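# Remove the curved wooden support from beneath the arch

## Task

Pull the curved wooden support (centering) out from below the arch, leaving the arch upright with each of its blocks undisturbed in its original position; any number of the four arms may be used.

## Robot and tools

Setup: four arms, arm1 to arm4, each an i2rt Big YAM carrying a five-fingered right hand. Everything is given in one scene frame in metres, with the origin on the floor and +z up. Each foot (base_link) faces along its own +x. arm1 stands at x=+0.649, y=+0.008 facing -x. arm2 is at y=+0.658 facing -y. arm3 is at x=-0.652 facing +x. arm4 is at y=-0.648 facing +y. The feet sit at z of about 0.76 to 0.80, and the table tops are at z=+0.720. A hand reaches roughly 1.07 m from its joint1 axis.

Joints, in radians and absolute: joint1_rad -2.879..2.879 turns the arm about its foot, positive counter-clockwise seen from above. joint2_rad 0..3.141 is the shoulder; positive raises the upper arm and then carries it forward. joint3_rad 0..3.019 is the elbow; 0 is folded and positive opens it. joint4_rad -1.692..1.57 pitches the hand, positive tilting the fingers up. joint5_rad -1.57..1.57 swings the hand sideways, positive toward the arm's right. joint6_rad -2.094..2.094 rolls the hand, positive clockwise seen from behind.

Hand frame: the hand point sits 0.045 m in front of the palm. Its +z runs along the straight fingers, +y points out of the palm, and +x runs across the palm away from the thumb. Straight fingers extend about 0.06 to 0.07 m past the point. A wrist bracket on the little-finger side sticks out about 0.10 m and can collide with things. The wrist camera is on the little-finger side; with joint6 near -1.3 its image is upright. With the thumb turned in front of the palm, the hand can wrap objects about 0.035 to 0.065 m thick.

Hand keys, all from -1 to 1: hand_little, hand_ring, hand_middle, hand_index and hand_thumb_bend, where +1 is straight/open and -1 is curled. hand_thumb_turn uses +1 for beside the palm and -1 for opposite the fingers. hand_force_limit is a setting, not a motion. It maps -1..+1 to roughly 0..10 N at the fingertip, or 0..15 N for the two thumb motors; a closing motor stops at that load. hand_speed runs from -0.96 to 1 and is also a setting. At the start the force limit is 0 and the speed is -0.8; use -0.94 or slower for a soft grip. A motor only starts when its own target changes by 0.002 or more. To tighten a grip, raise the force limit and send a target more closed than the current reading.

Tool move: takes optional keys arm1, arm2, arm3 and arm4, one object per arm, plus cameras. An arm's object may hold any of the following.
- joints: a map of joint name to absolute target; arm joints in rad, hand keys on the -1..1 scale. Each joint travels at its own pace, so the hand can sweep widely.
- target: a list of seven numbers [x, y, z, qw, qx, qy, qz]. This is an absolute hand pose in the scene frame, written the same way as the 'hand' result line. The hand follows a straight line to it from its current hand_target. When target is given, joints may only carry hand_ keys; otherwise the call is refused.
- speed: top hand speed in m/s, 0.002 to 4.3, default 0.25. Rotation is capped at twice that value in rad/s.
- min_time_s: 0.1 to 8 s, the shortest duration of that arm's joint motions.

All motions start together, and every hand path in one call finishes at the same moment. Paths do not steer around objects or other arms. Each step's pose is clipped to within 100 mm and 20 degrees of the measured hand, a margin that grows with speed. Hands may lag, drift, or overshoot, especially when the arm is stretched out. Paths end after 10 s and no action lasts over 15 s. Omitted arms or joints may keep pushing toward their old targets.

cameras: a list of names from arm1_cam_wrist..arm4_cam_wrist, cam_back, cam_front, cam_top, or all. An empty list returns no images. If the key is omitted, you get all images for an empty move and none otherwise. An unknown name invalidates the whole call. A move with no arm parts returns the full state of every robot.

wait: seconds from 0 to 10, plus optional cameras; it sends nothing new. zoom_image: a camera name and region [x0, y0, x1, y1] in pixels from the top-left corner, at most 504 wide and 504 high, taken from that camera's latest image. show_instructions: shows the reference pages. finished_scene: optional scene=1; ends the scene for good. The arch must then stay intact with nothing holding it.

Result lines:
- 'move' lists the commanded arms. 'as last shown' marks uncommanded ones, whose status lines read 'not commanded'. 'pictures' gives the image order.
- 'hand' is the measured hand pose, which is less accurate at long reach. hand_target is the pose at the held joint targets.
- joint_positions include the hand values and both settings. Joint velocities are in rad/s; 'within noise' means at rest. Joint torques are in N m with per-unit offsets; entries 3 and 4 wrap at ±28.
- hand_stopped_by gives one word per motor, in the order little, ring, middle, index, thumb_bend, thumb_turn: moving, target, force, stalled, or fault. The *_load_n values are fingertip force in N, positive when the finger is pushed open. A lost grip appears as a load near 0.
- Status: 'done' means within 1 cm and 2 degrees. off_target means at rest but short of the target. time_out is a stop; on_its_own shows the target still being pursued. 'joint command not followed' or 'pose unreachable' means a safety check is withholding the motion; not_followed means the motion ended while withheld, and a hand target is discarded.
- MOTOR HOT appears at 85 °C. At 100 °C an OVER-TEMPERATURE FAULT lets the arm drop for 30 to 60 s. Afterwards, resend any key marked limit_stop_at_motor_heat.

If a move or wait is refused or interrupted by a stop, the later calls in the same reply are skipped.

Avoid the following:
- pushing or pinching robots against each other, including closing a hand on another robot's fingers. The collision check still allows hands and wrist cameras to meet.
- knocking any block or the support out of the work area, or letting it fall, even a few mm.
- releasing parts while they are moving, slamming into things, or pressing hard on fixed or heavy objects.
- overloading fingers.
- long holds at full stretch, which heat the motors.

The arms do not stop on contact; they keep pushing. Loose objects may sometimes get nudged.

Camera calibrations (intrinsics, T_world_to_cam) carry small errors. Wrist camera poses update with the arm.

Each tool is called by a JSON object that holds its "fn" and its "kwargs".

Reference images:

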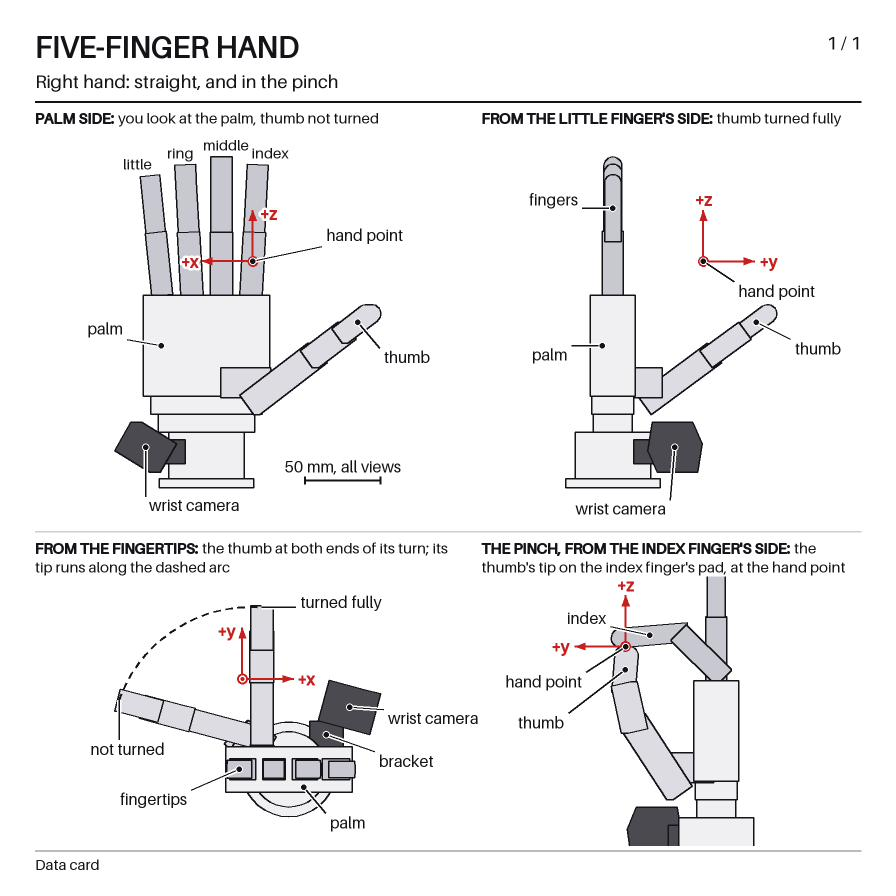

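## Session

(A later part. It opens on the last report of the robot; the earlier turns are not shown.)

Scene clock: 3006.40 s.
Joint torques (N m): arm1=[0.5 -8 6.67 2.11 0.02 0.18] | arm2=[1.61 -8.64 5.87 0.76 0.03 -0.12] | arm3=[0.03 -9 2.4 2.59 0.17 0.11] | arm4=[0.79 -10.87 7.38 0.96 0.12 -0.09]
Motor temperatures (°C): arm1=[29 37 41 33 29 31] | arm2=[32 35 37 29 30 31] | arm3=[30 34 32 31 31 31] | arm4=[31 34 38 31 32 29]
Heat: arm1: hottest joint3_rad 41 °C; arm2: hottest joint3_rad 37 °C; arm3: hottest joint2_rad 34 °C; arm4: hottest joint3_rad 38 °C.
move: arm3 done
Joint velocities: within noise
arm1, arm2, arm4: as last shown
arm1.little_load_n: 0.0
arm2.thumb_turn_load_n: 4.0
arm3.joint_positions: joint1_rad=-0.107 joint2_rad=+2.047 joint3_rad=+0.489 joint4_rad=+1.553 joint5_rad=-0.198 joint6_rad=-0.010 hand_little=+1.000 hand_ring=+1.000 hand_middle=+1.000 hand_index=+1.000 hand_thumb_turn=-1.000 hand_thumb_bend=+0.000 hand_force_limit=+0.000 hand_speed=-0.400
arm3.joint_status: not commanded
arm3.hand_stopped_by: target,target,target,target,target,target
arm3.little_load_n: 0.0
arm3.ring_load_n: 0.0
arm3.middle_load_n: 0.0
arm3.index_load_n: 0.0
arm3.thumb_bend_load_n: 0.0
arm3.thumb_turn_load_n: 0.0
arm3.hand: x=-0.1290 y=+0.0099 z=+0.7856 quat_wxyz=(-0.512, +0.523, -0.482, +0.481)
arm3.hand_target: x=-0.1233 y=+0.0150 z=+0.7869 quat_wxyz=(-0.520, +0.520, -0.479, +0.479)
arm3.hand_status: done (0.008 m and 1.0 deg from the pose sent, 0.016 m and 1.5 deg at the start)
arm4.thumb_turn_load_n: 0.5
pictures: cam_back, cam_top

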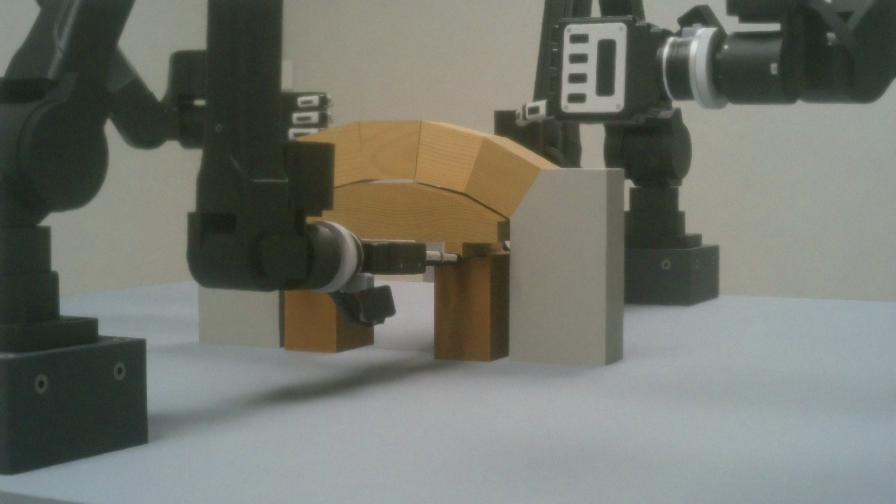

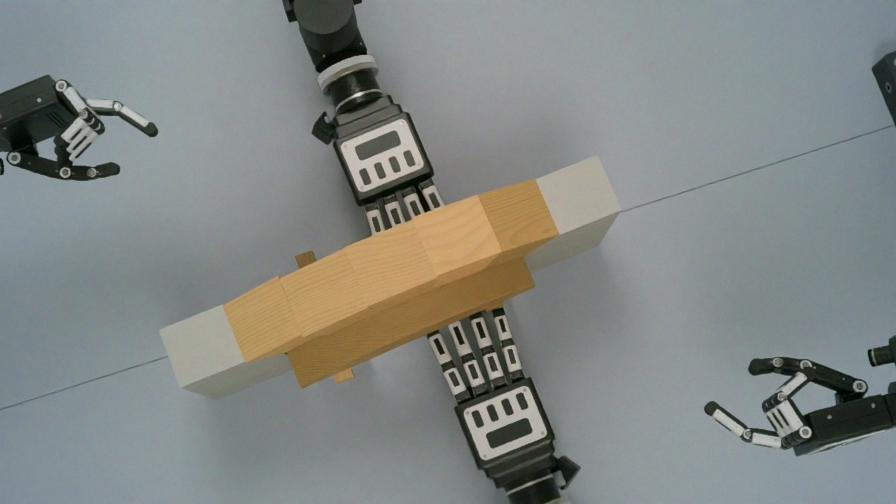

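{"fn": "move", "kwargs": {"arm1": {"target": [0.025, -0.023, 0.811, 0.4793, -0.4793, -0.5199, 0.5199], "speed": 0.04}, "cameras": ["cam_top", "cam_back", "cam_front"]}}

{"fn": "zoom_image", "kwargs": {"camera": "cam_top", "region": [380, 250, 560, 400]}}

{"fn": "zoom_image", "kwargs": {"camera": "cam_top", "region": [270, 300, 450, 420]}}

{"fn": "zoom_image", "kwargs": {"camera": "cam_back", "region": [340, 160, 540, 290]}}

{"fn": "zoom_image", "kwargs": {"camera": "cam_front", "region": [400, 220, 600, 350]}}

Scene clock: 3022.40 s.
Joint torques (N m): arm1=[0.79 -8.94 7.43 1.28 0.11 0.18] | arm2=[1.61 -8.59 5.87 0.75 0.02 -0.11] | arm3=[0.32 -9.05 2.4 2.63 0.13 0.11] | arm4=[0.79 -10.81 7.36 0.98 0.11 -0.08]
Motor temperatures (°C): arm1=[29 37 41 33 29 31] | arm2=[32 35 37 29 30 31] | arm3=[30 34 32 31 31 31] | arm4=[31 34 38 31 32 29]
Heat: arm1: hottest joint3_rad 41 °C; arm2: hottest joint3_rad 37 °C; arm3: hottest joint2_rad 34 °C; arm4: hottest joint3_rad 38 °C.
move: arm1 off_target
Joint velocities: within noise
arm1.joint_positions: joint1_rad=-0.089 joint2_rad=+2.007 joint3_rad=+0.714 joint4_rad=+1.287 joint5_rad=-0.116 joint6_rad=-0.019 hand_little=+1.000 hand_ring=+1.000 hand_middle=+1.000 hand_index=+1.000 hand_thumb_turn=-0.889 hand_thumb_bend=+0.001 hand_force_limit=+0.000 hand_speed=-0.800
arm1.joint_status: not commanded
arm1.hand_stopped_by: target,target,target,target,target,force
arm1.little_load_n: -0.5
arm1.ring_load_n: 0.0
arm1.middle_load_n: 0.0
arm1.index_load_n: 0.0
arm1.thumb_bend_load_n: 0.0
arm1.thumb_turn_load_n: 0.0
arm1.hand: x=+0.0357 y=-0.0187 z=+0.8130 quat_wxyz=(+0.484, -0.478, -0.522, +0.515)
arm1.hand_target: x=+0.0255 y=-0.0231 z=+0.8111 quat_wxyz=(+0.479, -0.479, -0.520, +0.520)
arm1.hand_status: off_target (0.012 m and 0.8 deg from the pose sent, 0.020 m and 0.9 deg at the start)
arm2, arm3, arm4: as last shown
arm2.thumb_turn_load_n: 4.5
arm3.joint_positions: joint1_rad=-0.107 joint2_rad=+2.048 joint3_rad=+0.489 joint4_rad=+1.553 joint5_rad=-0.197 joint6_rad=-0.010 hand_little=+1.000 hand_ring=+1.000 hand_middle=+1.000 hand_index=+1.000 hand_thumb_turn=-1.000 hand_thumb_bend=+0.000 hand_force_limit=+0.000 hand_speed=-0.400
arm3.little_load_n: -0.5
arm3.hand: x=-0.1291 y=+0.0098 z=+0.7851 quat_wxyz=(-0.512, +0.524, -0.483, +0.481)
arm3.hand_target: x=-0.1232 y=+0.0150 z=+0.7869 quat_wxyz=(-0.520, +0.520, -0.479, +0.479)
arm4.thumb_turn_load_n: 1.0
pictures: cam_back, cam_front, cam_top

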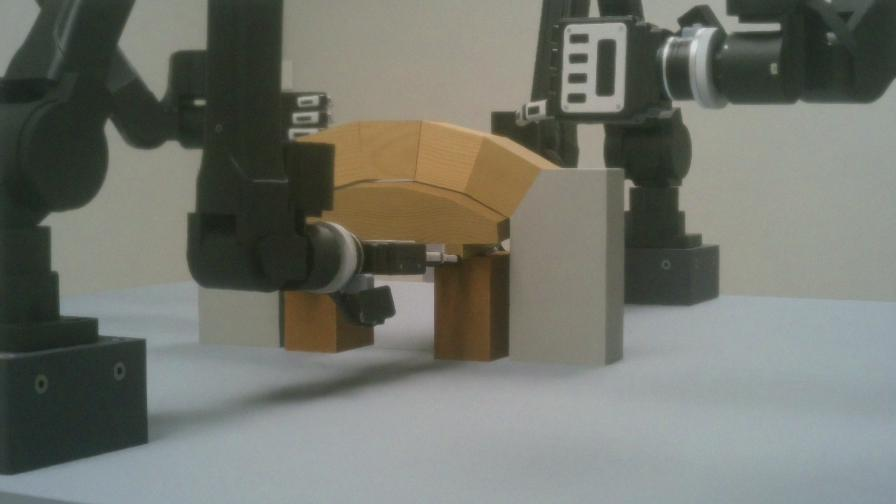

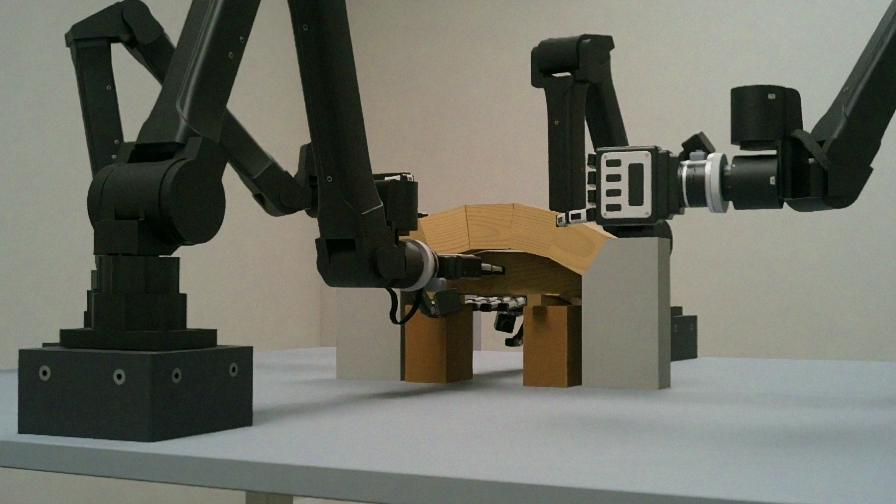

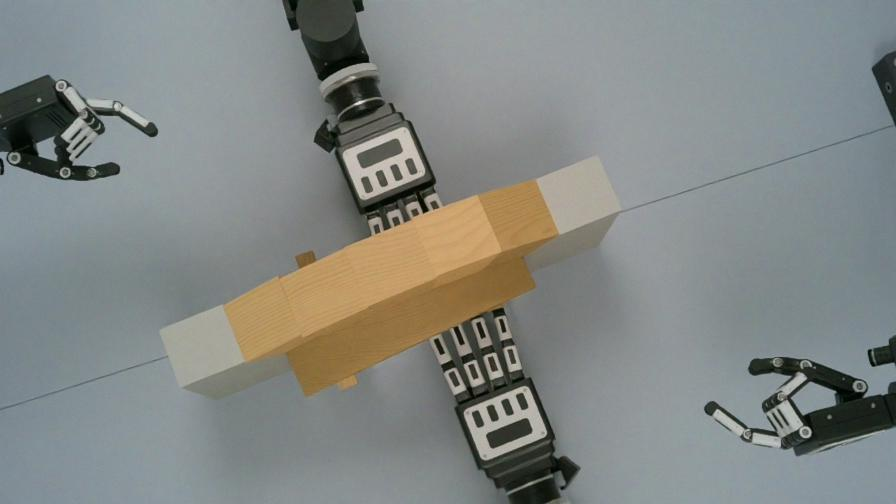

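Scaled by 2.800 from the camera's image (finer frame: 1280x720).

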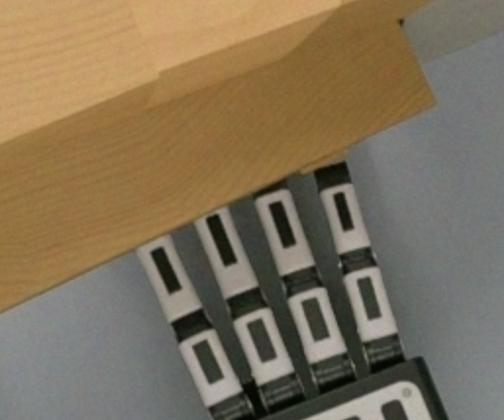

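Scaled by 2.800 from the camera's image (finer frame: 1280x720).

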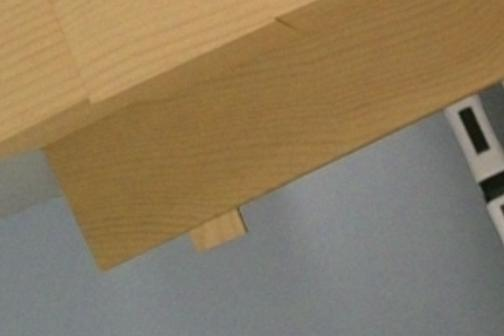

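Scaled by 2.520 from the camera's image (finer frame: 1280x720).

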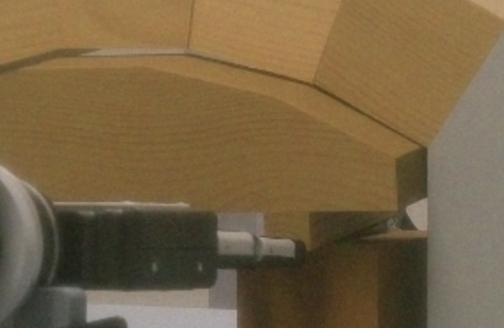

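Scaled by 2.520 from the camera's image (finer frame: 1280x720).

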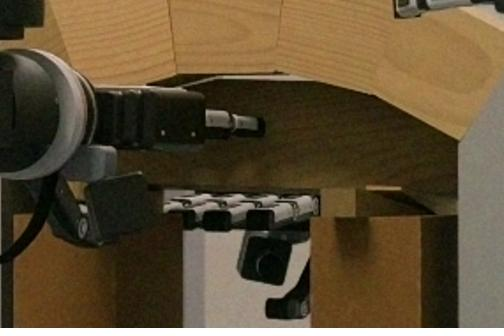

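{"fn": "move", "kwargs": {"arm3": {"target": [-0.155, 0.020, 0.785, 0.5199, -0.5199, 0.4793, -0.4793], "speed": 0.08}}}

{"fn": "move", "kwargs": {"arm3": {"target": [-0.140, 0.070, 0.785, 0.5199, -0.5199, 0.4793, -0.4793], "speed": 0.12}, "cameras": ["cam_top", "cam_back"]}}

{"fn": "zoom_image", "kwargs": {"camera": "cam_top", "region": [330, 280, 510, 420]}}

{"fn": "zoom_image", "kwargs": {"camera": "cam_back", "region": [260, 150, 540, 320]}}

Scene clock: 3055.03 s.
Joint torques (N m): arm1=[1.14 -8.53 7.41 1.4 0.09 0.17] | arm2=[1.67 -8.76 5.89 0.76 0.02 -0.12] | arm3=[0.26 -10.11 0.49 3.48 0.13 0.05] | arm4=[0.73 -11.05 7.45 0.85 0.09 -0.09]
Motor temperatures (°C): arm1=[29 37 40 33 29 31] | arm2=[32 35 37 29 30 31] | arm3=[30 34 32 31 31 31] | arm4=[31 34 38 31 32 29]
Heat: arm1: hottest joint3_rad 40 °C; arm2: hottest joint3_rad 37 °C; arm3: hottest joint2_rad 34 °C; arm4: hottest joint3_rad 38 °C.
move: arm3 off_target
Joint velocities: within noise
arm1, arm2, arm4: as last shown
arm1.little_load_n: 0.0
arm1.middle_load_n: -0.5
arm2.middle_load_n: 0.5
arm3.joint_positions: joint1_rad=-0.104 joint2_rad=+2.041 joint3_rad=+0.426 joint4_rad=+1.553 joint5_rad=-0.197 joint6_rad=-0.010 hand_little=+1.000 hand_ring=+1.000 hand_middle=+1.000 hand_index=+1.000 hand_thumb_turn=-1.000 hand_thumb_bend=+0.000 hand_force_limit=+0.000 hand_speed=-0.400
arm3.joint_status: not commanded
arm3.hand_stopped_by: target,target,target,target,target,target
arm3.little_load_n: 0.0
arm3.ring_load_n: 0.0
arm3.middle_load_n: 0.0
arm3.index_load_n: 0.0
arm3.thumb_bend_load_n: 0.0
arm3.thumb_turn_load_n: 0.0
arm3.hand: x=-0.1564 y=+0.0149 z=+0.7730 quat_wxyz=(-0.501, +0.536, -0.497, +0.463)
arm3.hand_target: x=-0.1548 y=+0.0199 z=+0.7851 quat_wxyz=(-0.512, +0.530, -0.486, +0.470)
arm3.hand_status: off_target (0.013 m and 3.9 deg from the pose sent, 0.028 m and 1.1 deg at the start; a joint's target at an end of its range on 29 of 32 steps)
arm4.thumb_bend_load_n: -0.5
arm4.thumb_turn_load_n: 0.5
pictures: none

Scene clock: 3056.10 s.
Joint torques (N m): arm1=[1.49 -8.7 7.32 1.28 0.08 0.17] | arm2=[1.44 -8.47 5.89 0.75 0.03 -0.11] | arm3=[-0.38 -9.23 1.87 3.52 0.2 0.1] | arm4=[0.67 -11.05 7.39 0.96 0.08 -0.08]
Motor temperatures (°C): arm1=[29 37 40 33 29 31] | arm2=[32 35 37 29 30 31] | arm3=[30 34 32 31 31 31] | arm4=[31 34 38 31 32 29]
Heat: arm1: hottest joint3_rad 40 °C; arm2: hottest joint3_rad 37 °C; arm3: hottest joint2_rad 34 °C; arm4: hottest joint3_rad 38 °C.
move: arm3 off_target
Joint velocities: within noise
arm1, arm2, arm4: as last shown
arm1.middle_load_n: 0.0
arm3.joint_positions: joint1_rad=+0.065 joint2_rad=+2.041 joint3_rad=+0.444 joint4_rad=+1.553 joint5_rad=-0.035 joint6_rad=-0.010 hand_little=+1.000 hand_ring=+1.000 hand_middle=+1.000 hand_index=+1.000 hand_thumb_turn=-1.000 hand_thumb_bend=+0.000 hand_force_limit=+0.000 hand_speed=-0.400
arm3.joint_status: not commanded
arm3.hand_stopped_by: target,target,target,target,target,target
arm3.little_load_n: 0.0
arm3.ring_load_n: 0.0
arm3.middle_load_n: 0.0
arm3.index_load_n: -0.5
arm3.thumb_bend_load_n: 0.0
arm3.thumb_turn_load_n: 0.0
arm3.hand: x=-0.1465 y=+0.0683 z=+0.7768 quat_wxyz=(-0.504, +0.536, -0.489, +0.469)
arm3.hand_target: x=-0.1400 y=+0.0699 z=+0.7852 quat_wxyz=(-0.515, +0.525, -0.483, +0.475)
arm3.hand_status: off_target (0.011 m and 3.0 deg from the pose sent, 0.059 m and 3.9 deg at the start; a joint's target at an end of its range on 32 of 32 steps)
arm4.middle_load_n: 1.0
arm4.thumb_bend_load_n: 0.0
arm4.thumb_turn_load_n: 1.0
pictures: cam_back, cam_top

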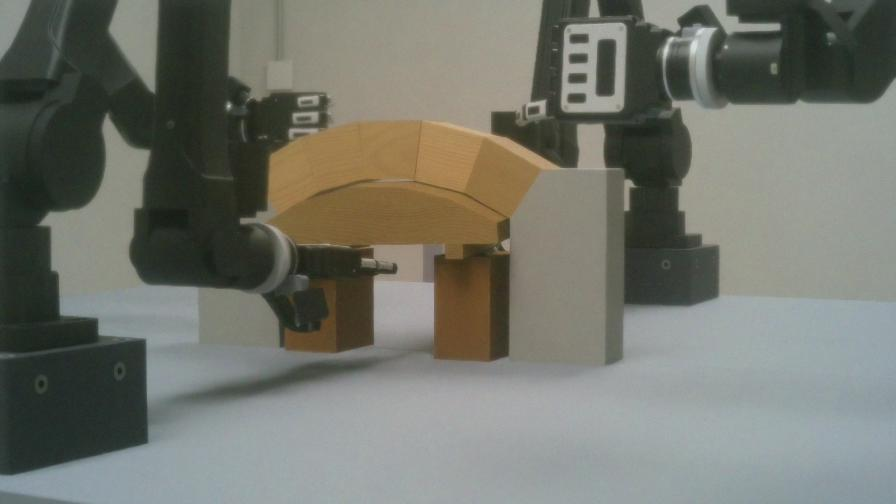

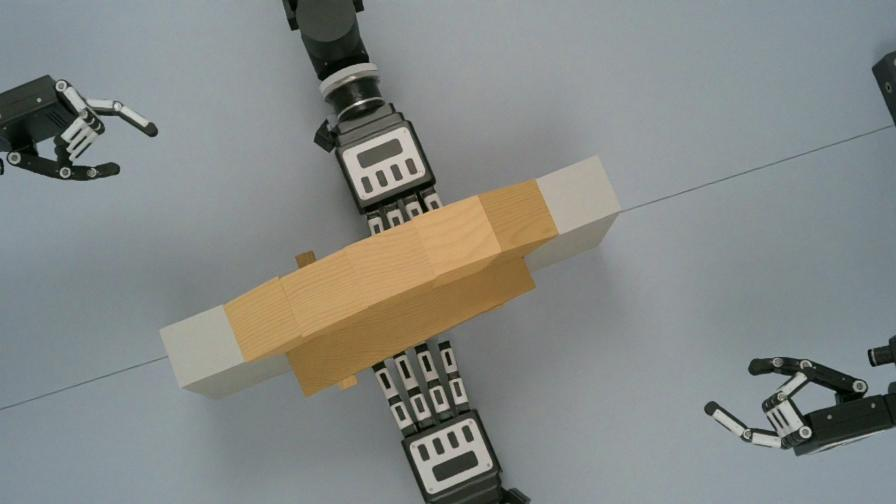

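Scaled by 2.800 from the camera's image (finer frame: 1280x720).

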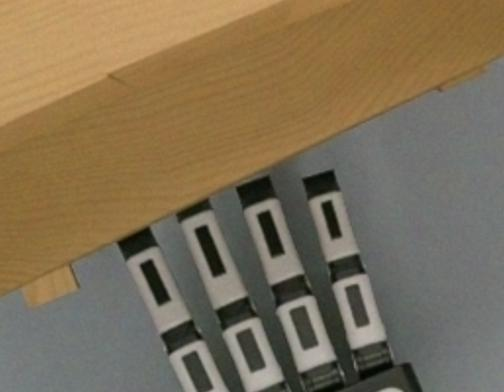

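Scaled by 1.800 from the camera's image (finer frame: 1280x720).

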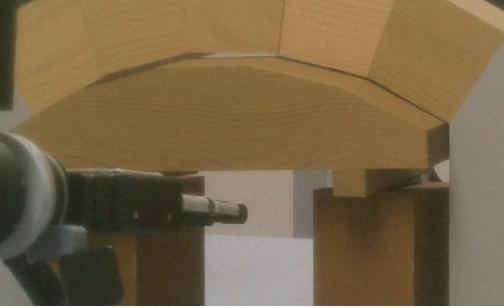

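{"fn": "move", "kwargs": {"arm3": {"target": [-0.066, 0.0715, 0.789, 0.5199, -0.5199, 0.4793, -0.4793], "speed": 0.06}, "cameras": ["cam_top", "cam_back", "cam_front"]}}

{"fn": "zoom_image", "kwargs": {"camera": "cam_top", "region": [330, 280, 510, 420]}}

{"fn": "zoom_image", "kwargs": {"camera": "cam_back", "region": [340, 170, 520, 280]}}

{"fn": "zoom_image", "kwargs": {"camera": "cam_front", "region": [440, 250, 600, 350]}}

Scene clock: 3063.37 s.
Joint torques (N m): arm1=[1.38 -8.76 7.15 1.5 0.1 0.21] | arm2=[1.67 -8.64 5.87 0.76 0.03 -0.11] | arm3=[-0.91 -10.34 3.97 1.61 0.03 0.08] | arm4=[0.85 -10.52 7.36 1.03 0.09 -0.11]
Motor temperatures (°C): arm1=[29 37 40 33 29 31] | arm2=[32 35 37 29 30 31] | arm3=[30 34 32 31 31 31] | arm4=[31 34 38 31 32 29]
Heat: arm1: hottest joint3_rad 40 °C; arm2: hottest joint3_rad 37 °C; arm3: hottest joint2_rad 34 °C; arm4: hottest joint3_rad 38 °C.
move: arm3 done
Joint velocities: within noise
arm1, arm2, arm4: as last shown
arm1.joint_positions: joint1_rad=-0.089 joint2_rad=+2.007 joint3_rad=+0.716 joint4_rad=+1.287 joint5_rad=-0.116 joint6_rad=-0.019 hand_little=+1.000 hand_ring=+1.000 hand_middle=+1.000 hand_index=+1.000 hand_thumb_turn=-0.889 hand_thumb_bend=+0.001 hand_force_limit=+0.000 hand_speed=-0.800
arm1.middle_load_n: -0.5
arm1.hand: x=+0.0349 y=-0.0187 z=+0.8135 quat_wxyz=(+0.484, -0.477, -0.521, +0.516)
arm1.hand_target: x=+0.0255 y=-0.0231 z=+0.8113 quat_wxyz=(+0.479, -0.479, -0.520, +0.520)
arm2.ring_load_n: -0.5
arm2.thumb_bend_load_n: -1.5
arm3.joint_positions: joint1_rad=+0.065 joint2_rad=+2.059 joint3_rad=+0.627 joint4_rad=+1.437 joint5_rad=-0.035 joint6_rad=-0.010 hand_little=+1.000 hand_ring=+1.000 hand_middle=+1.000 hand_index=+1.000 hand_thumb_turn=-1.000 hand_thumb_bend=+0.000 hand_force_limit=+0.000 hand_speed=-0.400
arm3.joint_status: not commanded
arm3.hand_stopped_by: target,target,target,target,target,target
arm3.little_load_n: 0.0
arm3.ring_load_n: 0.0
arm3.middle_load_n: -0.5
arm3.index_load_n: 0.0
arm3.thumb_bend_load_n: 0.0
arm3.thumb_turn_load_n: 0.0
arm3.hand: x=-0.0748 y=+0.0717 z=+0.7888 quat_wxyz=(-0.517, +0.523, -0.477, +0.481)
arm3.hand_target: x=-0.0662 y=+0.0714 z=+0.7891 quat_wxyz=(-0.520, +0.520, -0.479, +0.479)
arm3.hand_status: done (0.009 m and 0.6 deg from the pose sent, 0.081 m and 3.0 deg at the start)
arm4.middle_load_n: 0.5
arm4.thumb_bend_load_n: -0.5
pictures: cam_back, cam_front, cam_top

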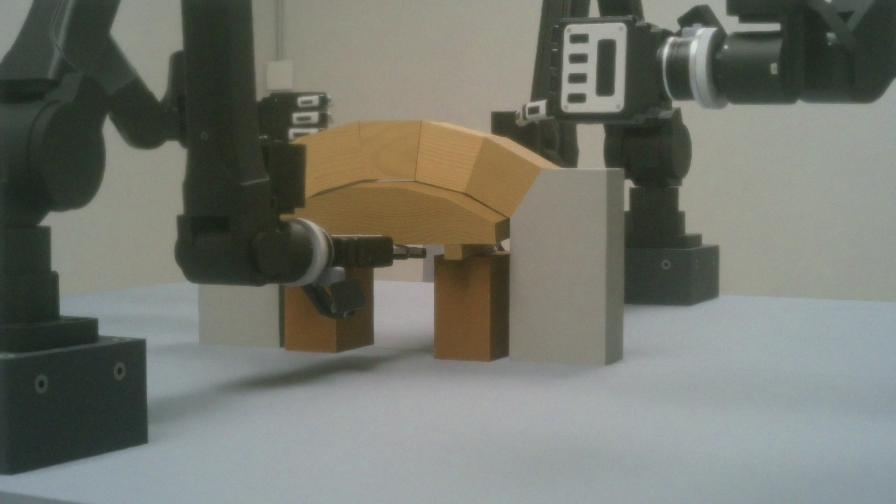

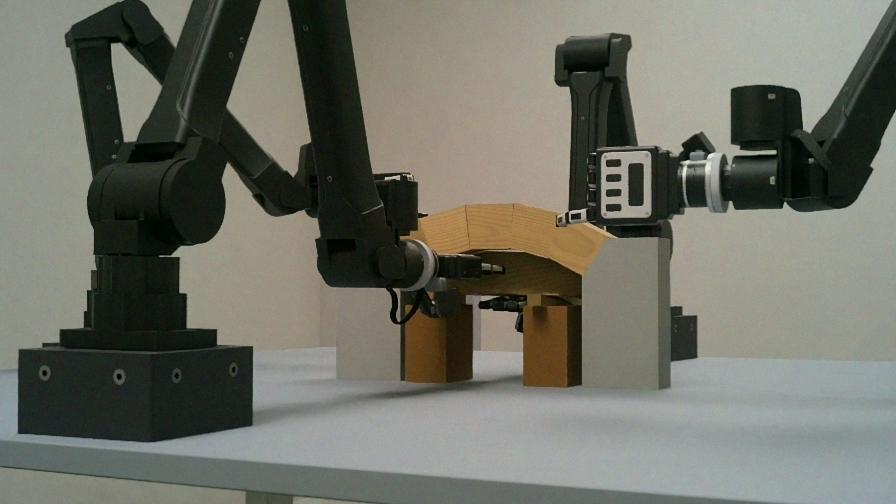

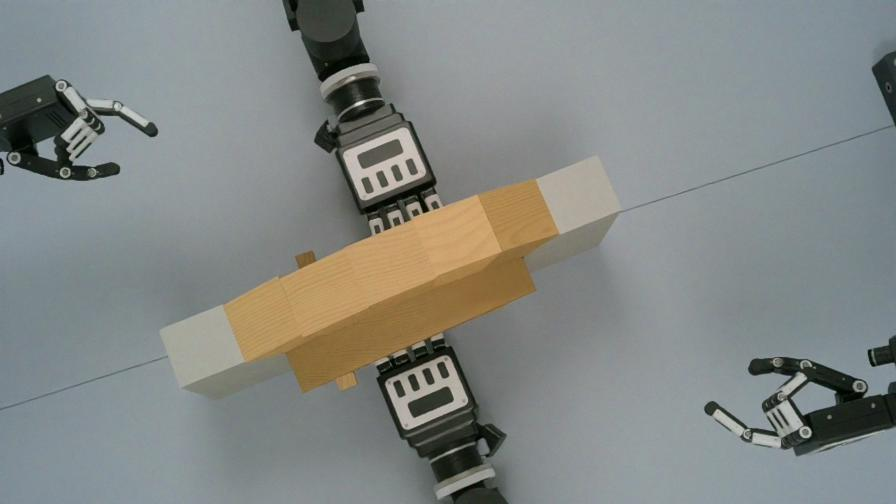

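Scaled by 2.800 from the camera's image (finer frame: 1280x720).

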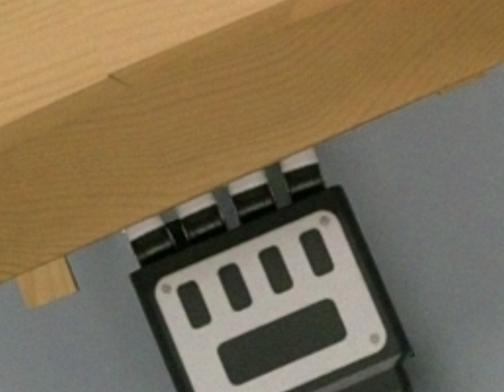

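Scaled by 2.800 from the camera's image (finer frame: 1280x720).

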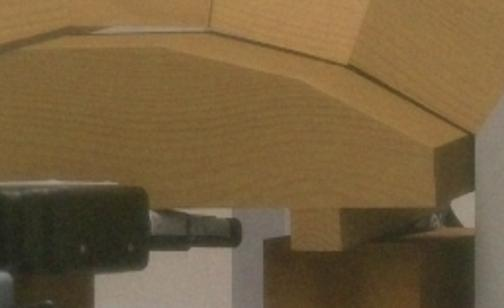

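Scaled by 3.150 from the camera's image (finer frame: 1280x720).

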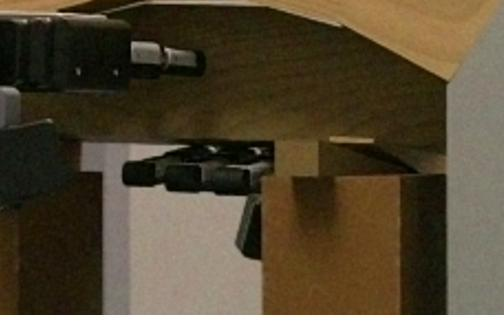

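{"fn": "move", "kwargs": {"arm3": {"target": [-0.068, 0.062, 0.793, 0.5199, -0.5199, 0.4793, -0.4793], "speed": 0.05}, "cameras": ["cam_top", "cam_back", "cam_front"]}}

{"fn": "zoom_image", "kwargs": {"camera": "cam_top", "region": [330, 280, 510, 420]}}

{"fn": "zoom_image", "kwargs": {"camera": "cam_back", "region": [340, 170, 520, 280]}}

{"fn": "zoom_image", "kwargs": {"camera": "cam_front", "region": [440, 250, 600, 350]}}

Scene clock: 3078.17 s.
Joint torques (N m): arm1=[1.08 -8.35 7.24 1.37 0.06 0.2] | arm2=[1.67 -8.59 5.86 0.75 0.02 -0.11] | arm3=[-1.44 -11.69 3.4 1.44 -0.04 0.11] | arm4=[0.56 -10.93 7.47 1.02 0.11 -0.07]
Motor temperatures (°C): arm1=[29 37 41 33 29 31] | arm2=[32 35 37 29 30 31] | arm3=[30 34 32 31 31 31] | arm4=[31 34 38 31 32 29]
Heat: arm1: hottest joint3_rad 41 °C; arm2: hottest joint3_rad 37 °C; arm3: hottest joint2_rad 34 °C; arm4: hottest joint3_rad 38 °C.
move: arm3 done
Joint velocities: within noise
arm1, arm2, arm4: as last shown
arm1.middle_load_n: 0.0
arm2.ring_load_n: 0.0
arm2.thumb_bend_load_n: -2.0
arm3.joint_positions: joint1_rad=+0.048 joint2_rad=+2.059 joint3_rad=+0.627 joint4_rad=+1.435 joint5_rad=-0.058 joint6_rad=-0.010 hand_little=+1.000 hand_ring=+1.000 hand_middle=+1.000 hand_index=+1.000 hand_thumb_turn=-1.000 hand_thumb_bend=+0.000 hand_force_limit=+0.000 hand_speed=-0.400
arm3.joint_status: not commanded
arm3.hand_stopped_by: target,target,target,target,target,target
arm3.little_load_n: 0.0
arm3.ring_load_n: 0.0
arm3.middle_load_n: 0.0
arm3.index_load_n: 0.0
arm3.thumb_bend_load_n: 0.5
arm3.thumb_turn_load_n: 0.0
arm3.hand: x=-0.0750 y=+0.0659 z=+0.7881 quat_wxyz=(-0.518, +0.525, -0.476, +0.479)
arm3.hand_target: x=-0.0682 y=+0.0620 z=+0.7931 quat_wxyz=(-0.520, +0.520, -0.479, +0.479)
arm3.hand_status: done (0.009 m and 0.8 deg from the pose sent, 0.013 m and 0.6 deg at the start)
arm4.thumb_bend_load_n: 0.0
arm4.thumb_turn_load_n: 0.5
pictures: cam_back, cam_front, cam_top

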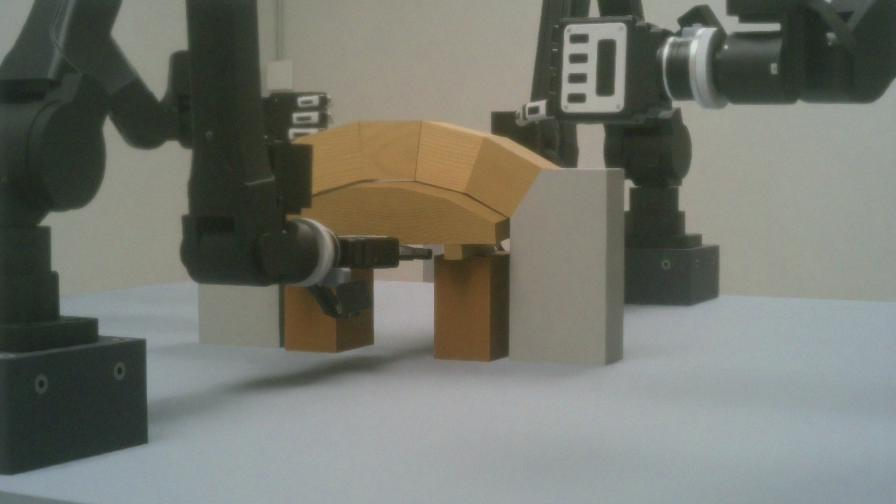

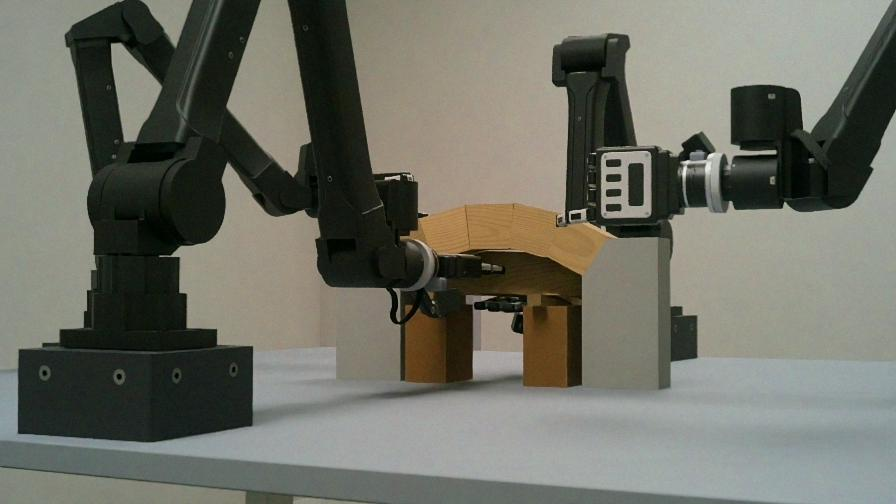

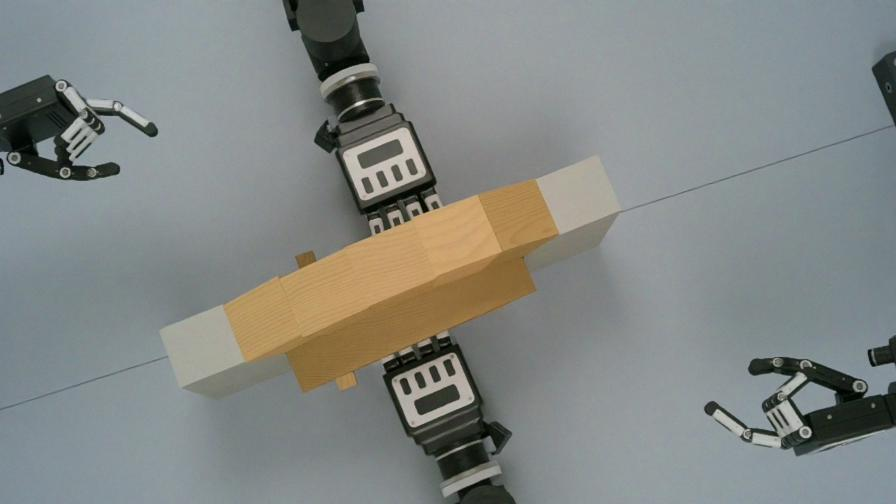

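Scaled by 2.800 from the camera's image (finer frame: 1280x720).

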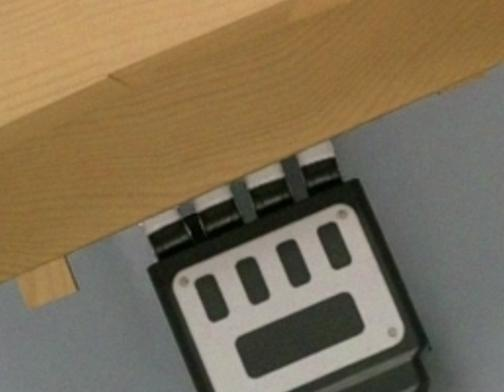

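Scaled by 2.800 from the camera's image (finer frame: 1280x720).

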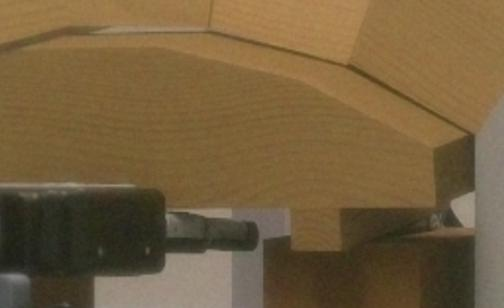

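Scaled by 3.150 from the camera's image (finer frame: 1280x720).

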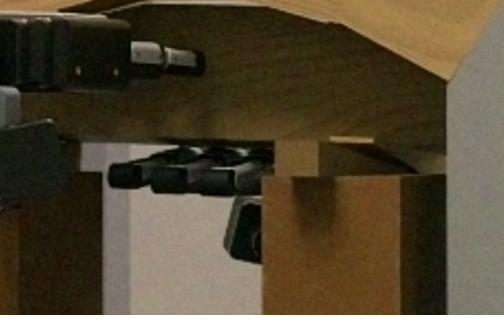

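{"fn": "move", "kwargs": {"arm3": {"target": [-0.068, 0.060, 0.799, 0.5199, -0.5199, 0.4793, -0.4793], "speed": 0.03}, "cameras": ["cam_back", "cam_front"]}}

{"fn": "zoom_image", "kwargs": {"camera": "cam_back", "region": [340, 170, 520, 280]}}

{"fn": "zoom_image", "kwargs": {"camera": "cam_front", "region": [440, 250, 600, 350]}}

Scene clock: 3086.40 s.
Joint torques (N m): arm1=[1.49 -8 7.31 1.43 0.09 0.2] | arm2=[1.61 -8.7 5.89 0.73 0.02 -0.11] | arm3=[-1.14 -12.22 3.17 1.61 -0.04 0.1] | arm4=[0.56 -10.87 7.42 1.05 0.09 -0.09]
Motor temperatures (°C): arm1=[29 37 41 33 29 31] | arm2=[32 35 37 29 30 31] | arm3=[30 34 33 30 31 31] | arm4=[31 34 38 31 32 29]
Heat: arm1: hottest joint3_rad 41 °C; arm2: hottest joint3_rad 37 °C; arm3: hottest joint2_rad 34 °C; arm4: hottest joint3_rad 38 °C.
move: arm3 off_target
Joint velocities: within noise
arm1: as last shown
arm1.little_load_n: -0.5
arm1.index_load_n: -0.5
arm2.joint_positions: joint1_rad=+0.766 joint2_rad=+1.363 joint3_rad=+0.389 joint4_rad=+0.991 joint5_rad=+0.710 joint6_rad=-1.568 hand_little=-1.000 hand_ring=-1.000 hand_middle=-1.000 hand_index=+0.300 hand_thumb_turn=-0.799 hand_thumb_bend=+0.299 hand_force_limit=+0.000 hand_speed=-0.800
arm2.joint_status: not commanded
arm2.hand_stopped_by: target,target,target,target,target,target
arm2.little_load_n: 0.0
arm2.ring_load_n: -0.5
arm2.middle_load_n: 0.5
arm2.index_load_n: 0.0
arm2.thumb_bend_load_n: -2.0
arm2.thumb_turn_load_n: 4.0
arm2.hand: x=+0.1608 y=+0.2476 z=+0.9315 quat_wxyz=(+0.477, +0.512, -0.482, +0.527)
arm2.hand_target: x=+0.1600 y=+0.2500 z=+0.9301 quat_wxyz=(+0.479, +0.520, -0.479, +0.520)
arm2.hand_status: not commanded
arm3.joint_positions: joint1_rad=+0.044 joint2_rad=+2.048 joint3_rad=+0.627 joint4_rad=+1.416 joint5_rad=-0.063 joint6_rad=-0.010 hand_little=+1.000 hand_ring=+1.000 hand_middle=+1.000 hand_index=+1.000 hand_thumb_turn=-1.000 hand_thumb_bend=+0.000 hand_force_limit=+0.000 hand_speed=-0.400
arm3.joint_status: not commanded
arm3.hand_stopped_by: target,target,target,target,target,target
arm3.little_load_n: 0.0
arm3.ring_load_n: 0.0
arm3.middle_load_n: 0.0
arm3.index_load_n: -0.5
arm3.thumb_bend_load_n: 0.0
arm3.thumb_turn_load_n: 0.0
arm3.hand: x=-0.0747 y=+0.0646 z=+0.7890 quat_wxyz=(-0.516, +0.527, -0.478, +0.477)
arm3.hand_target: x=-0.0682 y=+0.0599 z=+0.7990 quat_wxyz=(-0.520, +0.520, -0.479, +0.480)
arm3.hand_status: off_target (0.013 m and 1.0 deg from the pose sent, 0.014 m and 0.7 deg at the start)
arm4.joint_positions: joint1_rad=+0.909 joint2_rad=+1.393 joint3_rad=+0.586 joint4_rad=+0.794 joint5_rad=+0.995 joint6_rad=-1.543 hand_little=-1.000 hand_ring=-1.000 hand_middle=-1.000 hand_index=+0.350 hand_thumb_turn=-0.750 hand_thumb_bend=+0.299 hand_force_limit=+0.300 hand_speed=-0.800
arm4.joint_status: not commanded
arm4.hand_stopped_by: target,target,target,target,target,force
arm4.little_load_n: 0.0
arm4.ring_load_n: 0.0
arm4.middle_load_n: 0.5
arm4.index_load_n: 0.0
arm4.thumb_bend_load_n: 0.0
arm4.thumb_turn_load_n: 0.5
arm4.hand: x=-0.2204 y=-0.2449 z=+0.9709 quat_wxyz=(-0.488, +0.517, +0.479, +0.515)
arm4.hand_target: x=-0.2201 y=-0.2499 z=+0.9700 quat_wxyz=(-0.485, +0.514, +0.485, +0.514)
arm4.hand_status: not commanded

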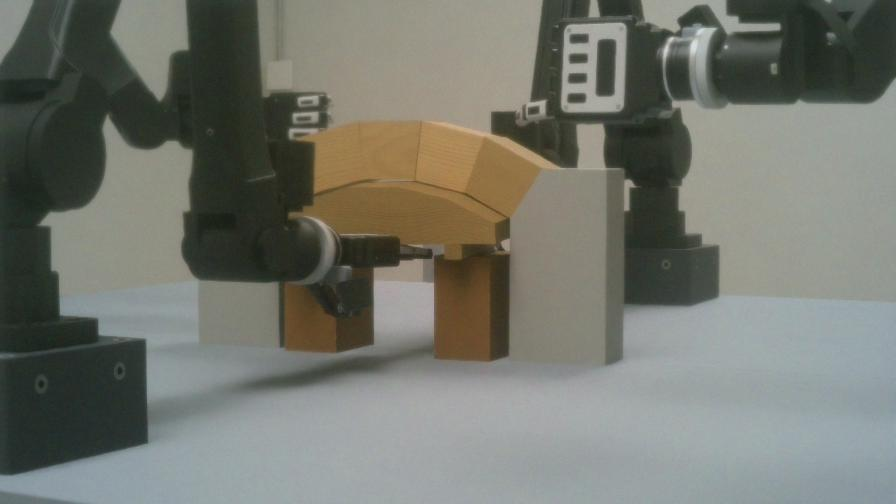

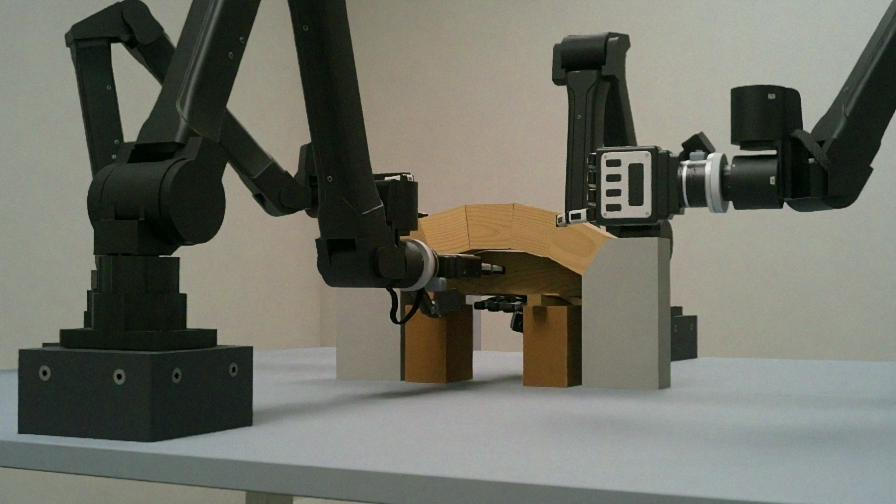

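Scaled by 2.800 from the camera's image (finer frame: 1280x720).

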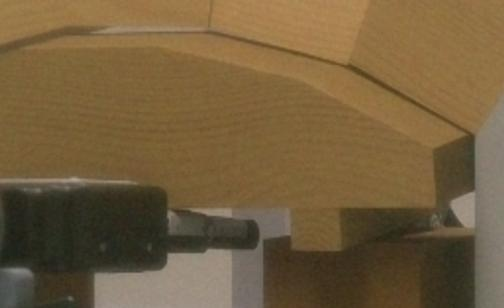

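Scaled by 3.150 from the camera's image (finer frame: 1280x720).

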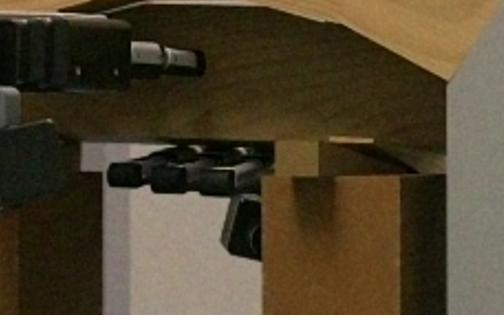

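{"fn": "move", "kwargs": {"arm3": {"target": [-0.068, 0.059, 0.800, 0.5333, -0.5061, 0.4666, -0.4917], "speed": 0.04}, "cameras": ["cam_back", "cam_front"]}}

{"fn": "zoom_image", "kwargs": {"camera": "cam_back", "region": [340, 170, 520, 280]}}

{"fn": "zoom_image", "kwargs": {"camera": "cam_front", "region": [440, 250, 600, 350]}}

Scene clock: 3101.20 s.
Joint torques (N m): arm1=[1.08 -8.47 7.25 1.31 0.1 0.14] | arm2=[1.55 -8.59 5.89 0.76 0.02 -0.11] | arm3=[-1.61 -10.46 2.96 3.97 -0.04 0.12] | arm4=[0.26 -10.58 7.47 0.96 0.1 -0.08]
Motor temperatures (°C): arm1=[29 37 42 33 29 31] | arm2=[32 35 37 29 30 31] | arm3=[30 34 33 30 31 31] | arm4=[31 34 38 31 32 29]
Heat: arm1: hottest joint3_rad 42 °C; arm2: hottest joint3_rad 37 °C; arm3: hottest joint2_rad 34 °C; arm4: hottest joint3_rad 38 °C.
move: arm3 off_target
Joint velocities: within noise
arm1, arm2, arm4: as last shown
arm1.joint_positions: joint1_rad=-0.089 joint2_rad=+2.008 joint3_rad=+0.716 joint4_rad=+1.287 joint5_rad=-0.116 joint6_rad=-0.019 hand_little=+1.000 hand_ring=+1.000 hand_middle=+1.000 hand_index=+1.000 hand_thumb_turn=-0.889 hand_thumb_bend=+0.001 hand_force_limit=+0.000 hand_speed=-0.800
arm1.little_load_n: 0.0
arm1.middle_load_n: -0.5
arm1.index_load_n: 0.0
arm1.hand: x=+0.0350 y=-0.0187 z=+0.8133 quat_wxyz=(+0.484, -0.478, -0.522, +0.515)
arm1.hand_target: x=+0.0255 y=-0.0231 z=+0.8112 quat_wxyz=(+0.479, -0.479, -0.520, +0.520)
arm2.ring_load_n: 0.0
arm2.thumb_turn_load_n: 4.5
arm3.joint_positions: joint1_rad=+0.041 joint2_rad=+2.068 joint3_rad=+0.627 joint4_rad=+1.457 joint5_rad=-0.066 joint6_rad=-0.010 hand_little=+1.000 hand_ring=+1.000 hand_middle=+1.000 hand_index=+1.000 hand_thumb_turn=-1.000 hand_thumb_bend=+0.000 hand_force_limit=+0.000 hand_speed=-0.400
arm3.joint_status: not commanded
arm3.hand_stopped_by: target,target,target,target,target,target
arm3.little_load_n: 0.0
arm3.ring_load_n: 0.0
arm3.middle_load_n: 0.0
arm3.index_load_n: 0.0
arm3.thumb_bend_load_n: 0.0
arm3.thumb_turn_load_n: 0.0
arm3.hand: x=-0.0749 y=+0.0637 z=+0.7891 quat_wxyz=(-0.521, +0.522, -0.472, +0.482)
arm3.hand_target: x=-0.0683 y=+0.0589 z=+0.8001 quat_wxyz=(-0.533, +0.506, -0.467, +0.492)
arm3.hand_status: off_target (0.014 m and 2.6 deg from the pose sent, 0.014 m and 3.8 deg at the start)
arm4.thumb_bend_load_n: -0.5
arm4.thumb_turn_load_n: 1.0

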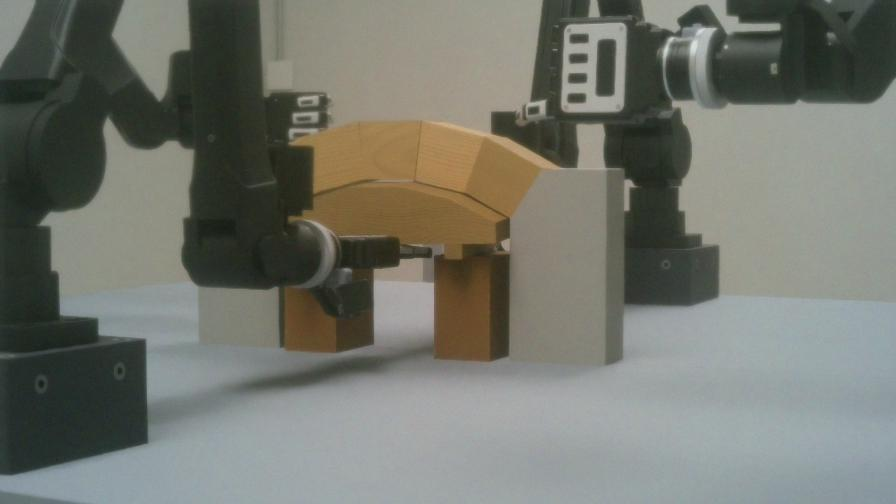

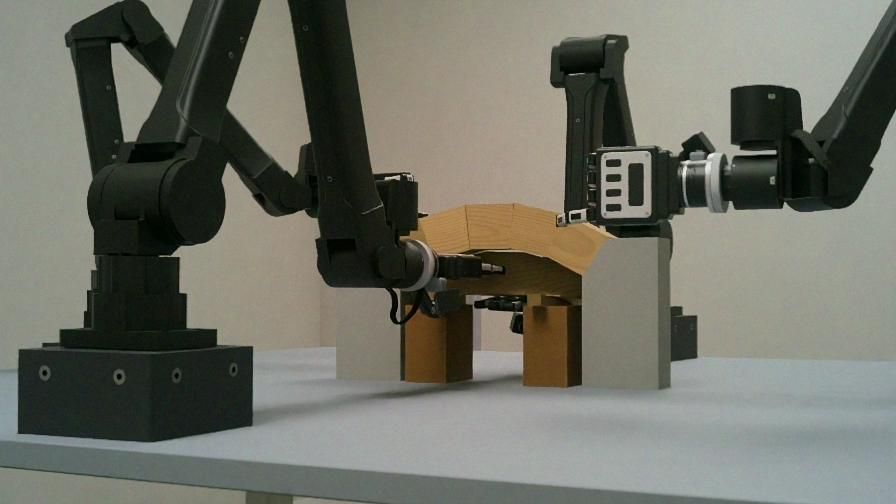

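Scaled by 2.800 from the camera's image (finer frame: 1280x720).

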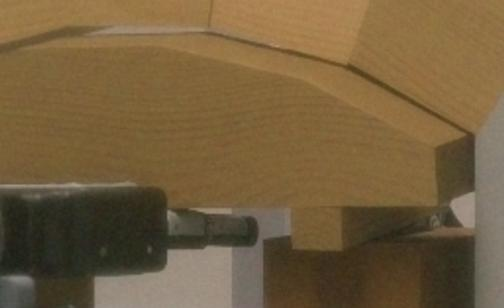

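Scaled by 3.150 from the camera's image (finer frame: 1280x720).

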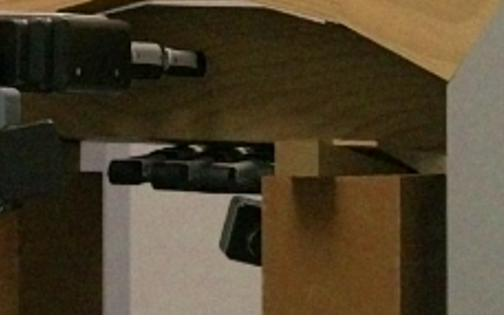

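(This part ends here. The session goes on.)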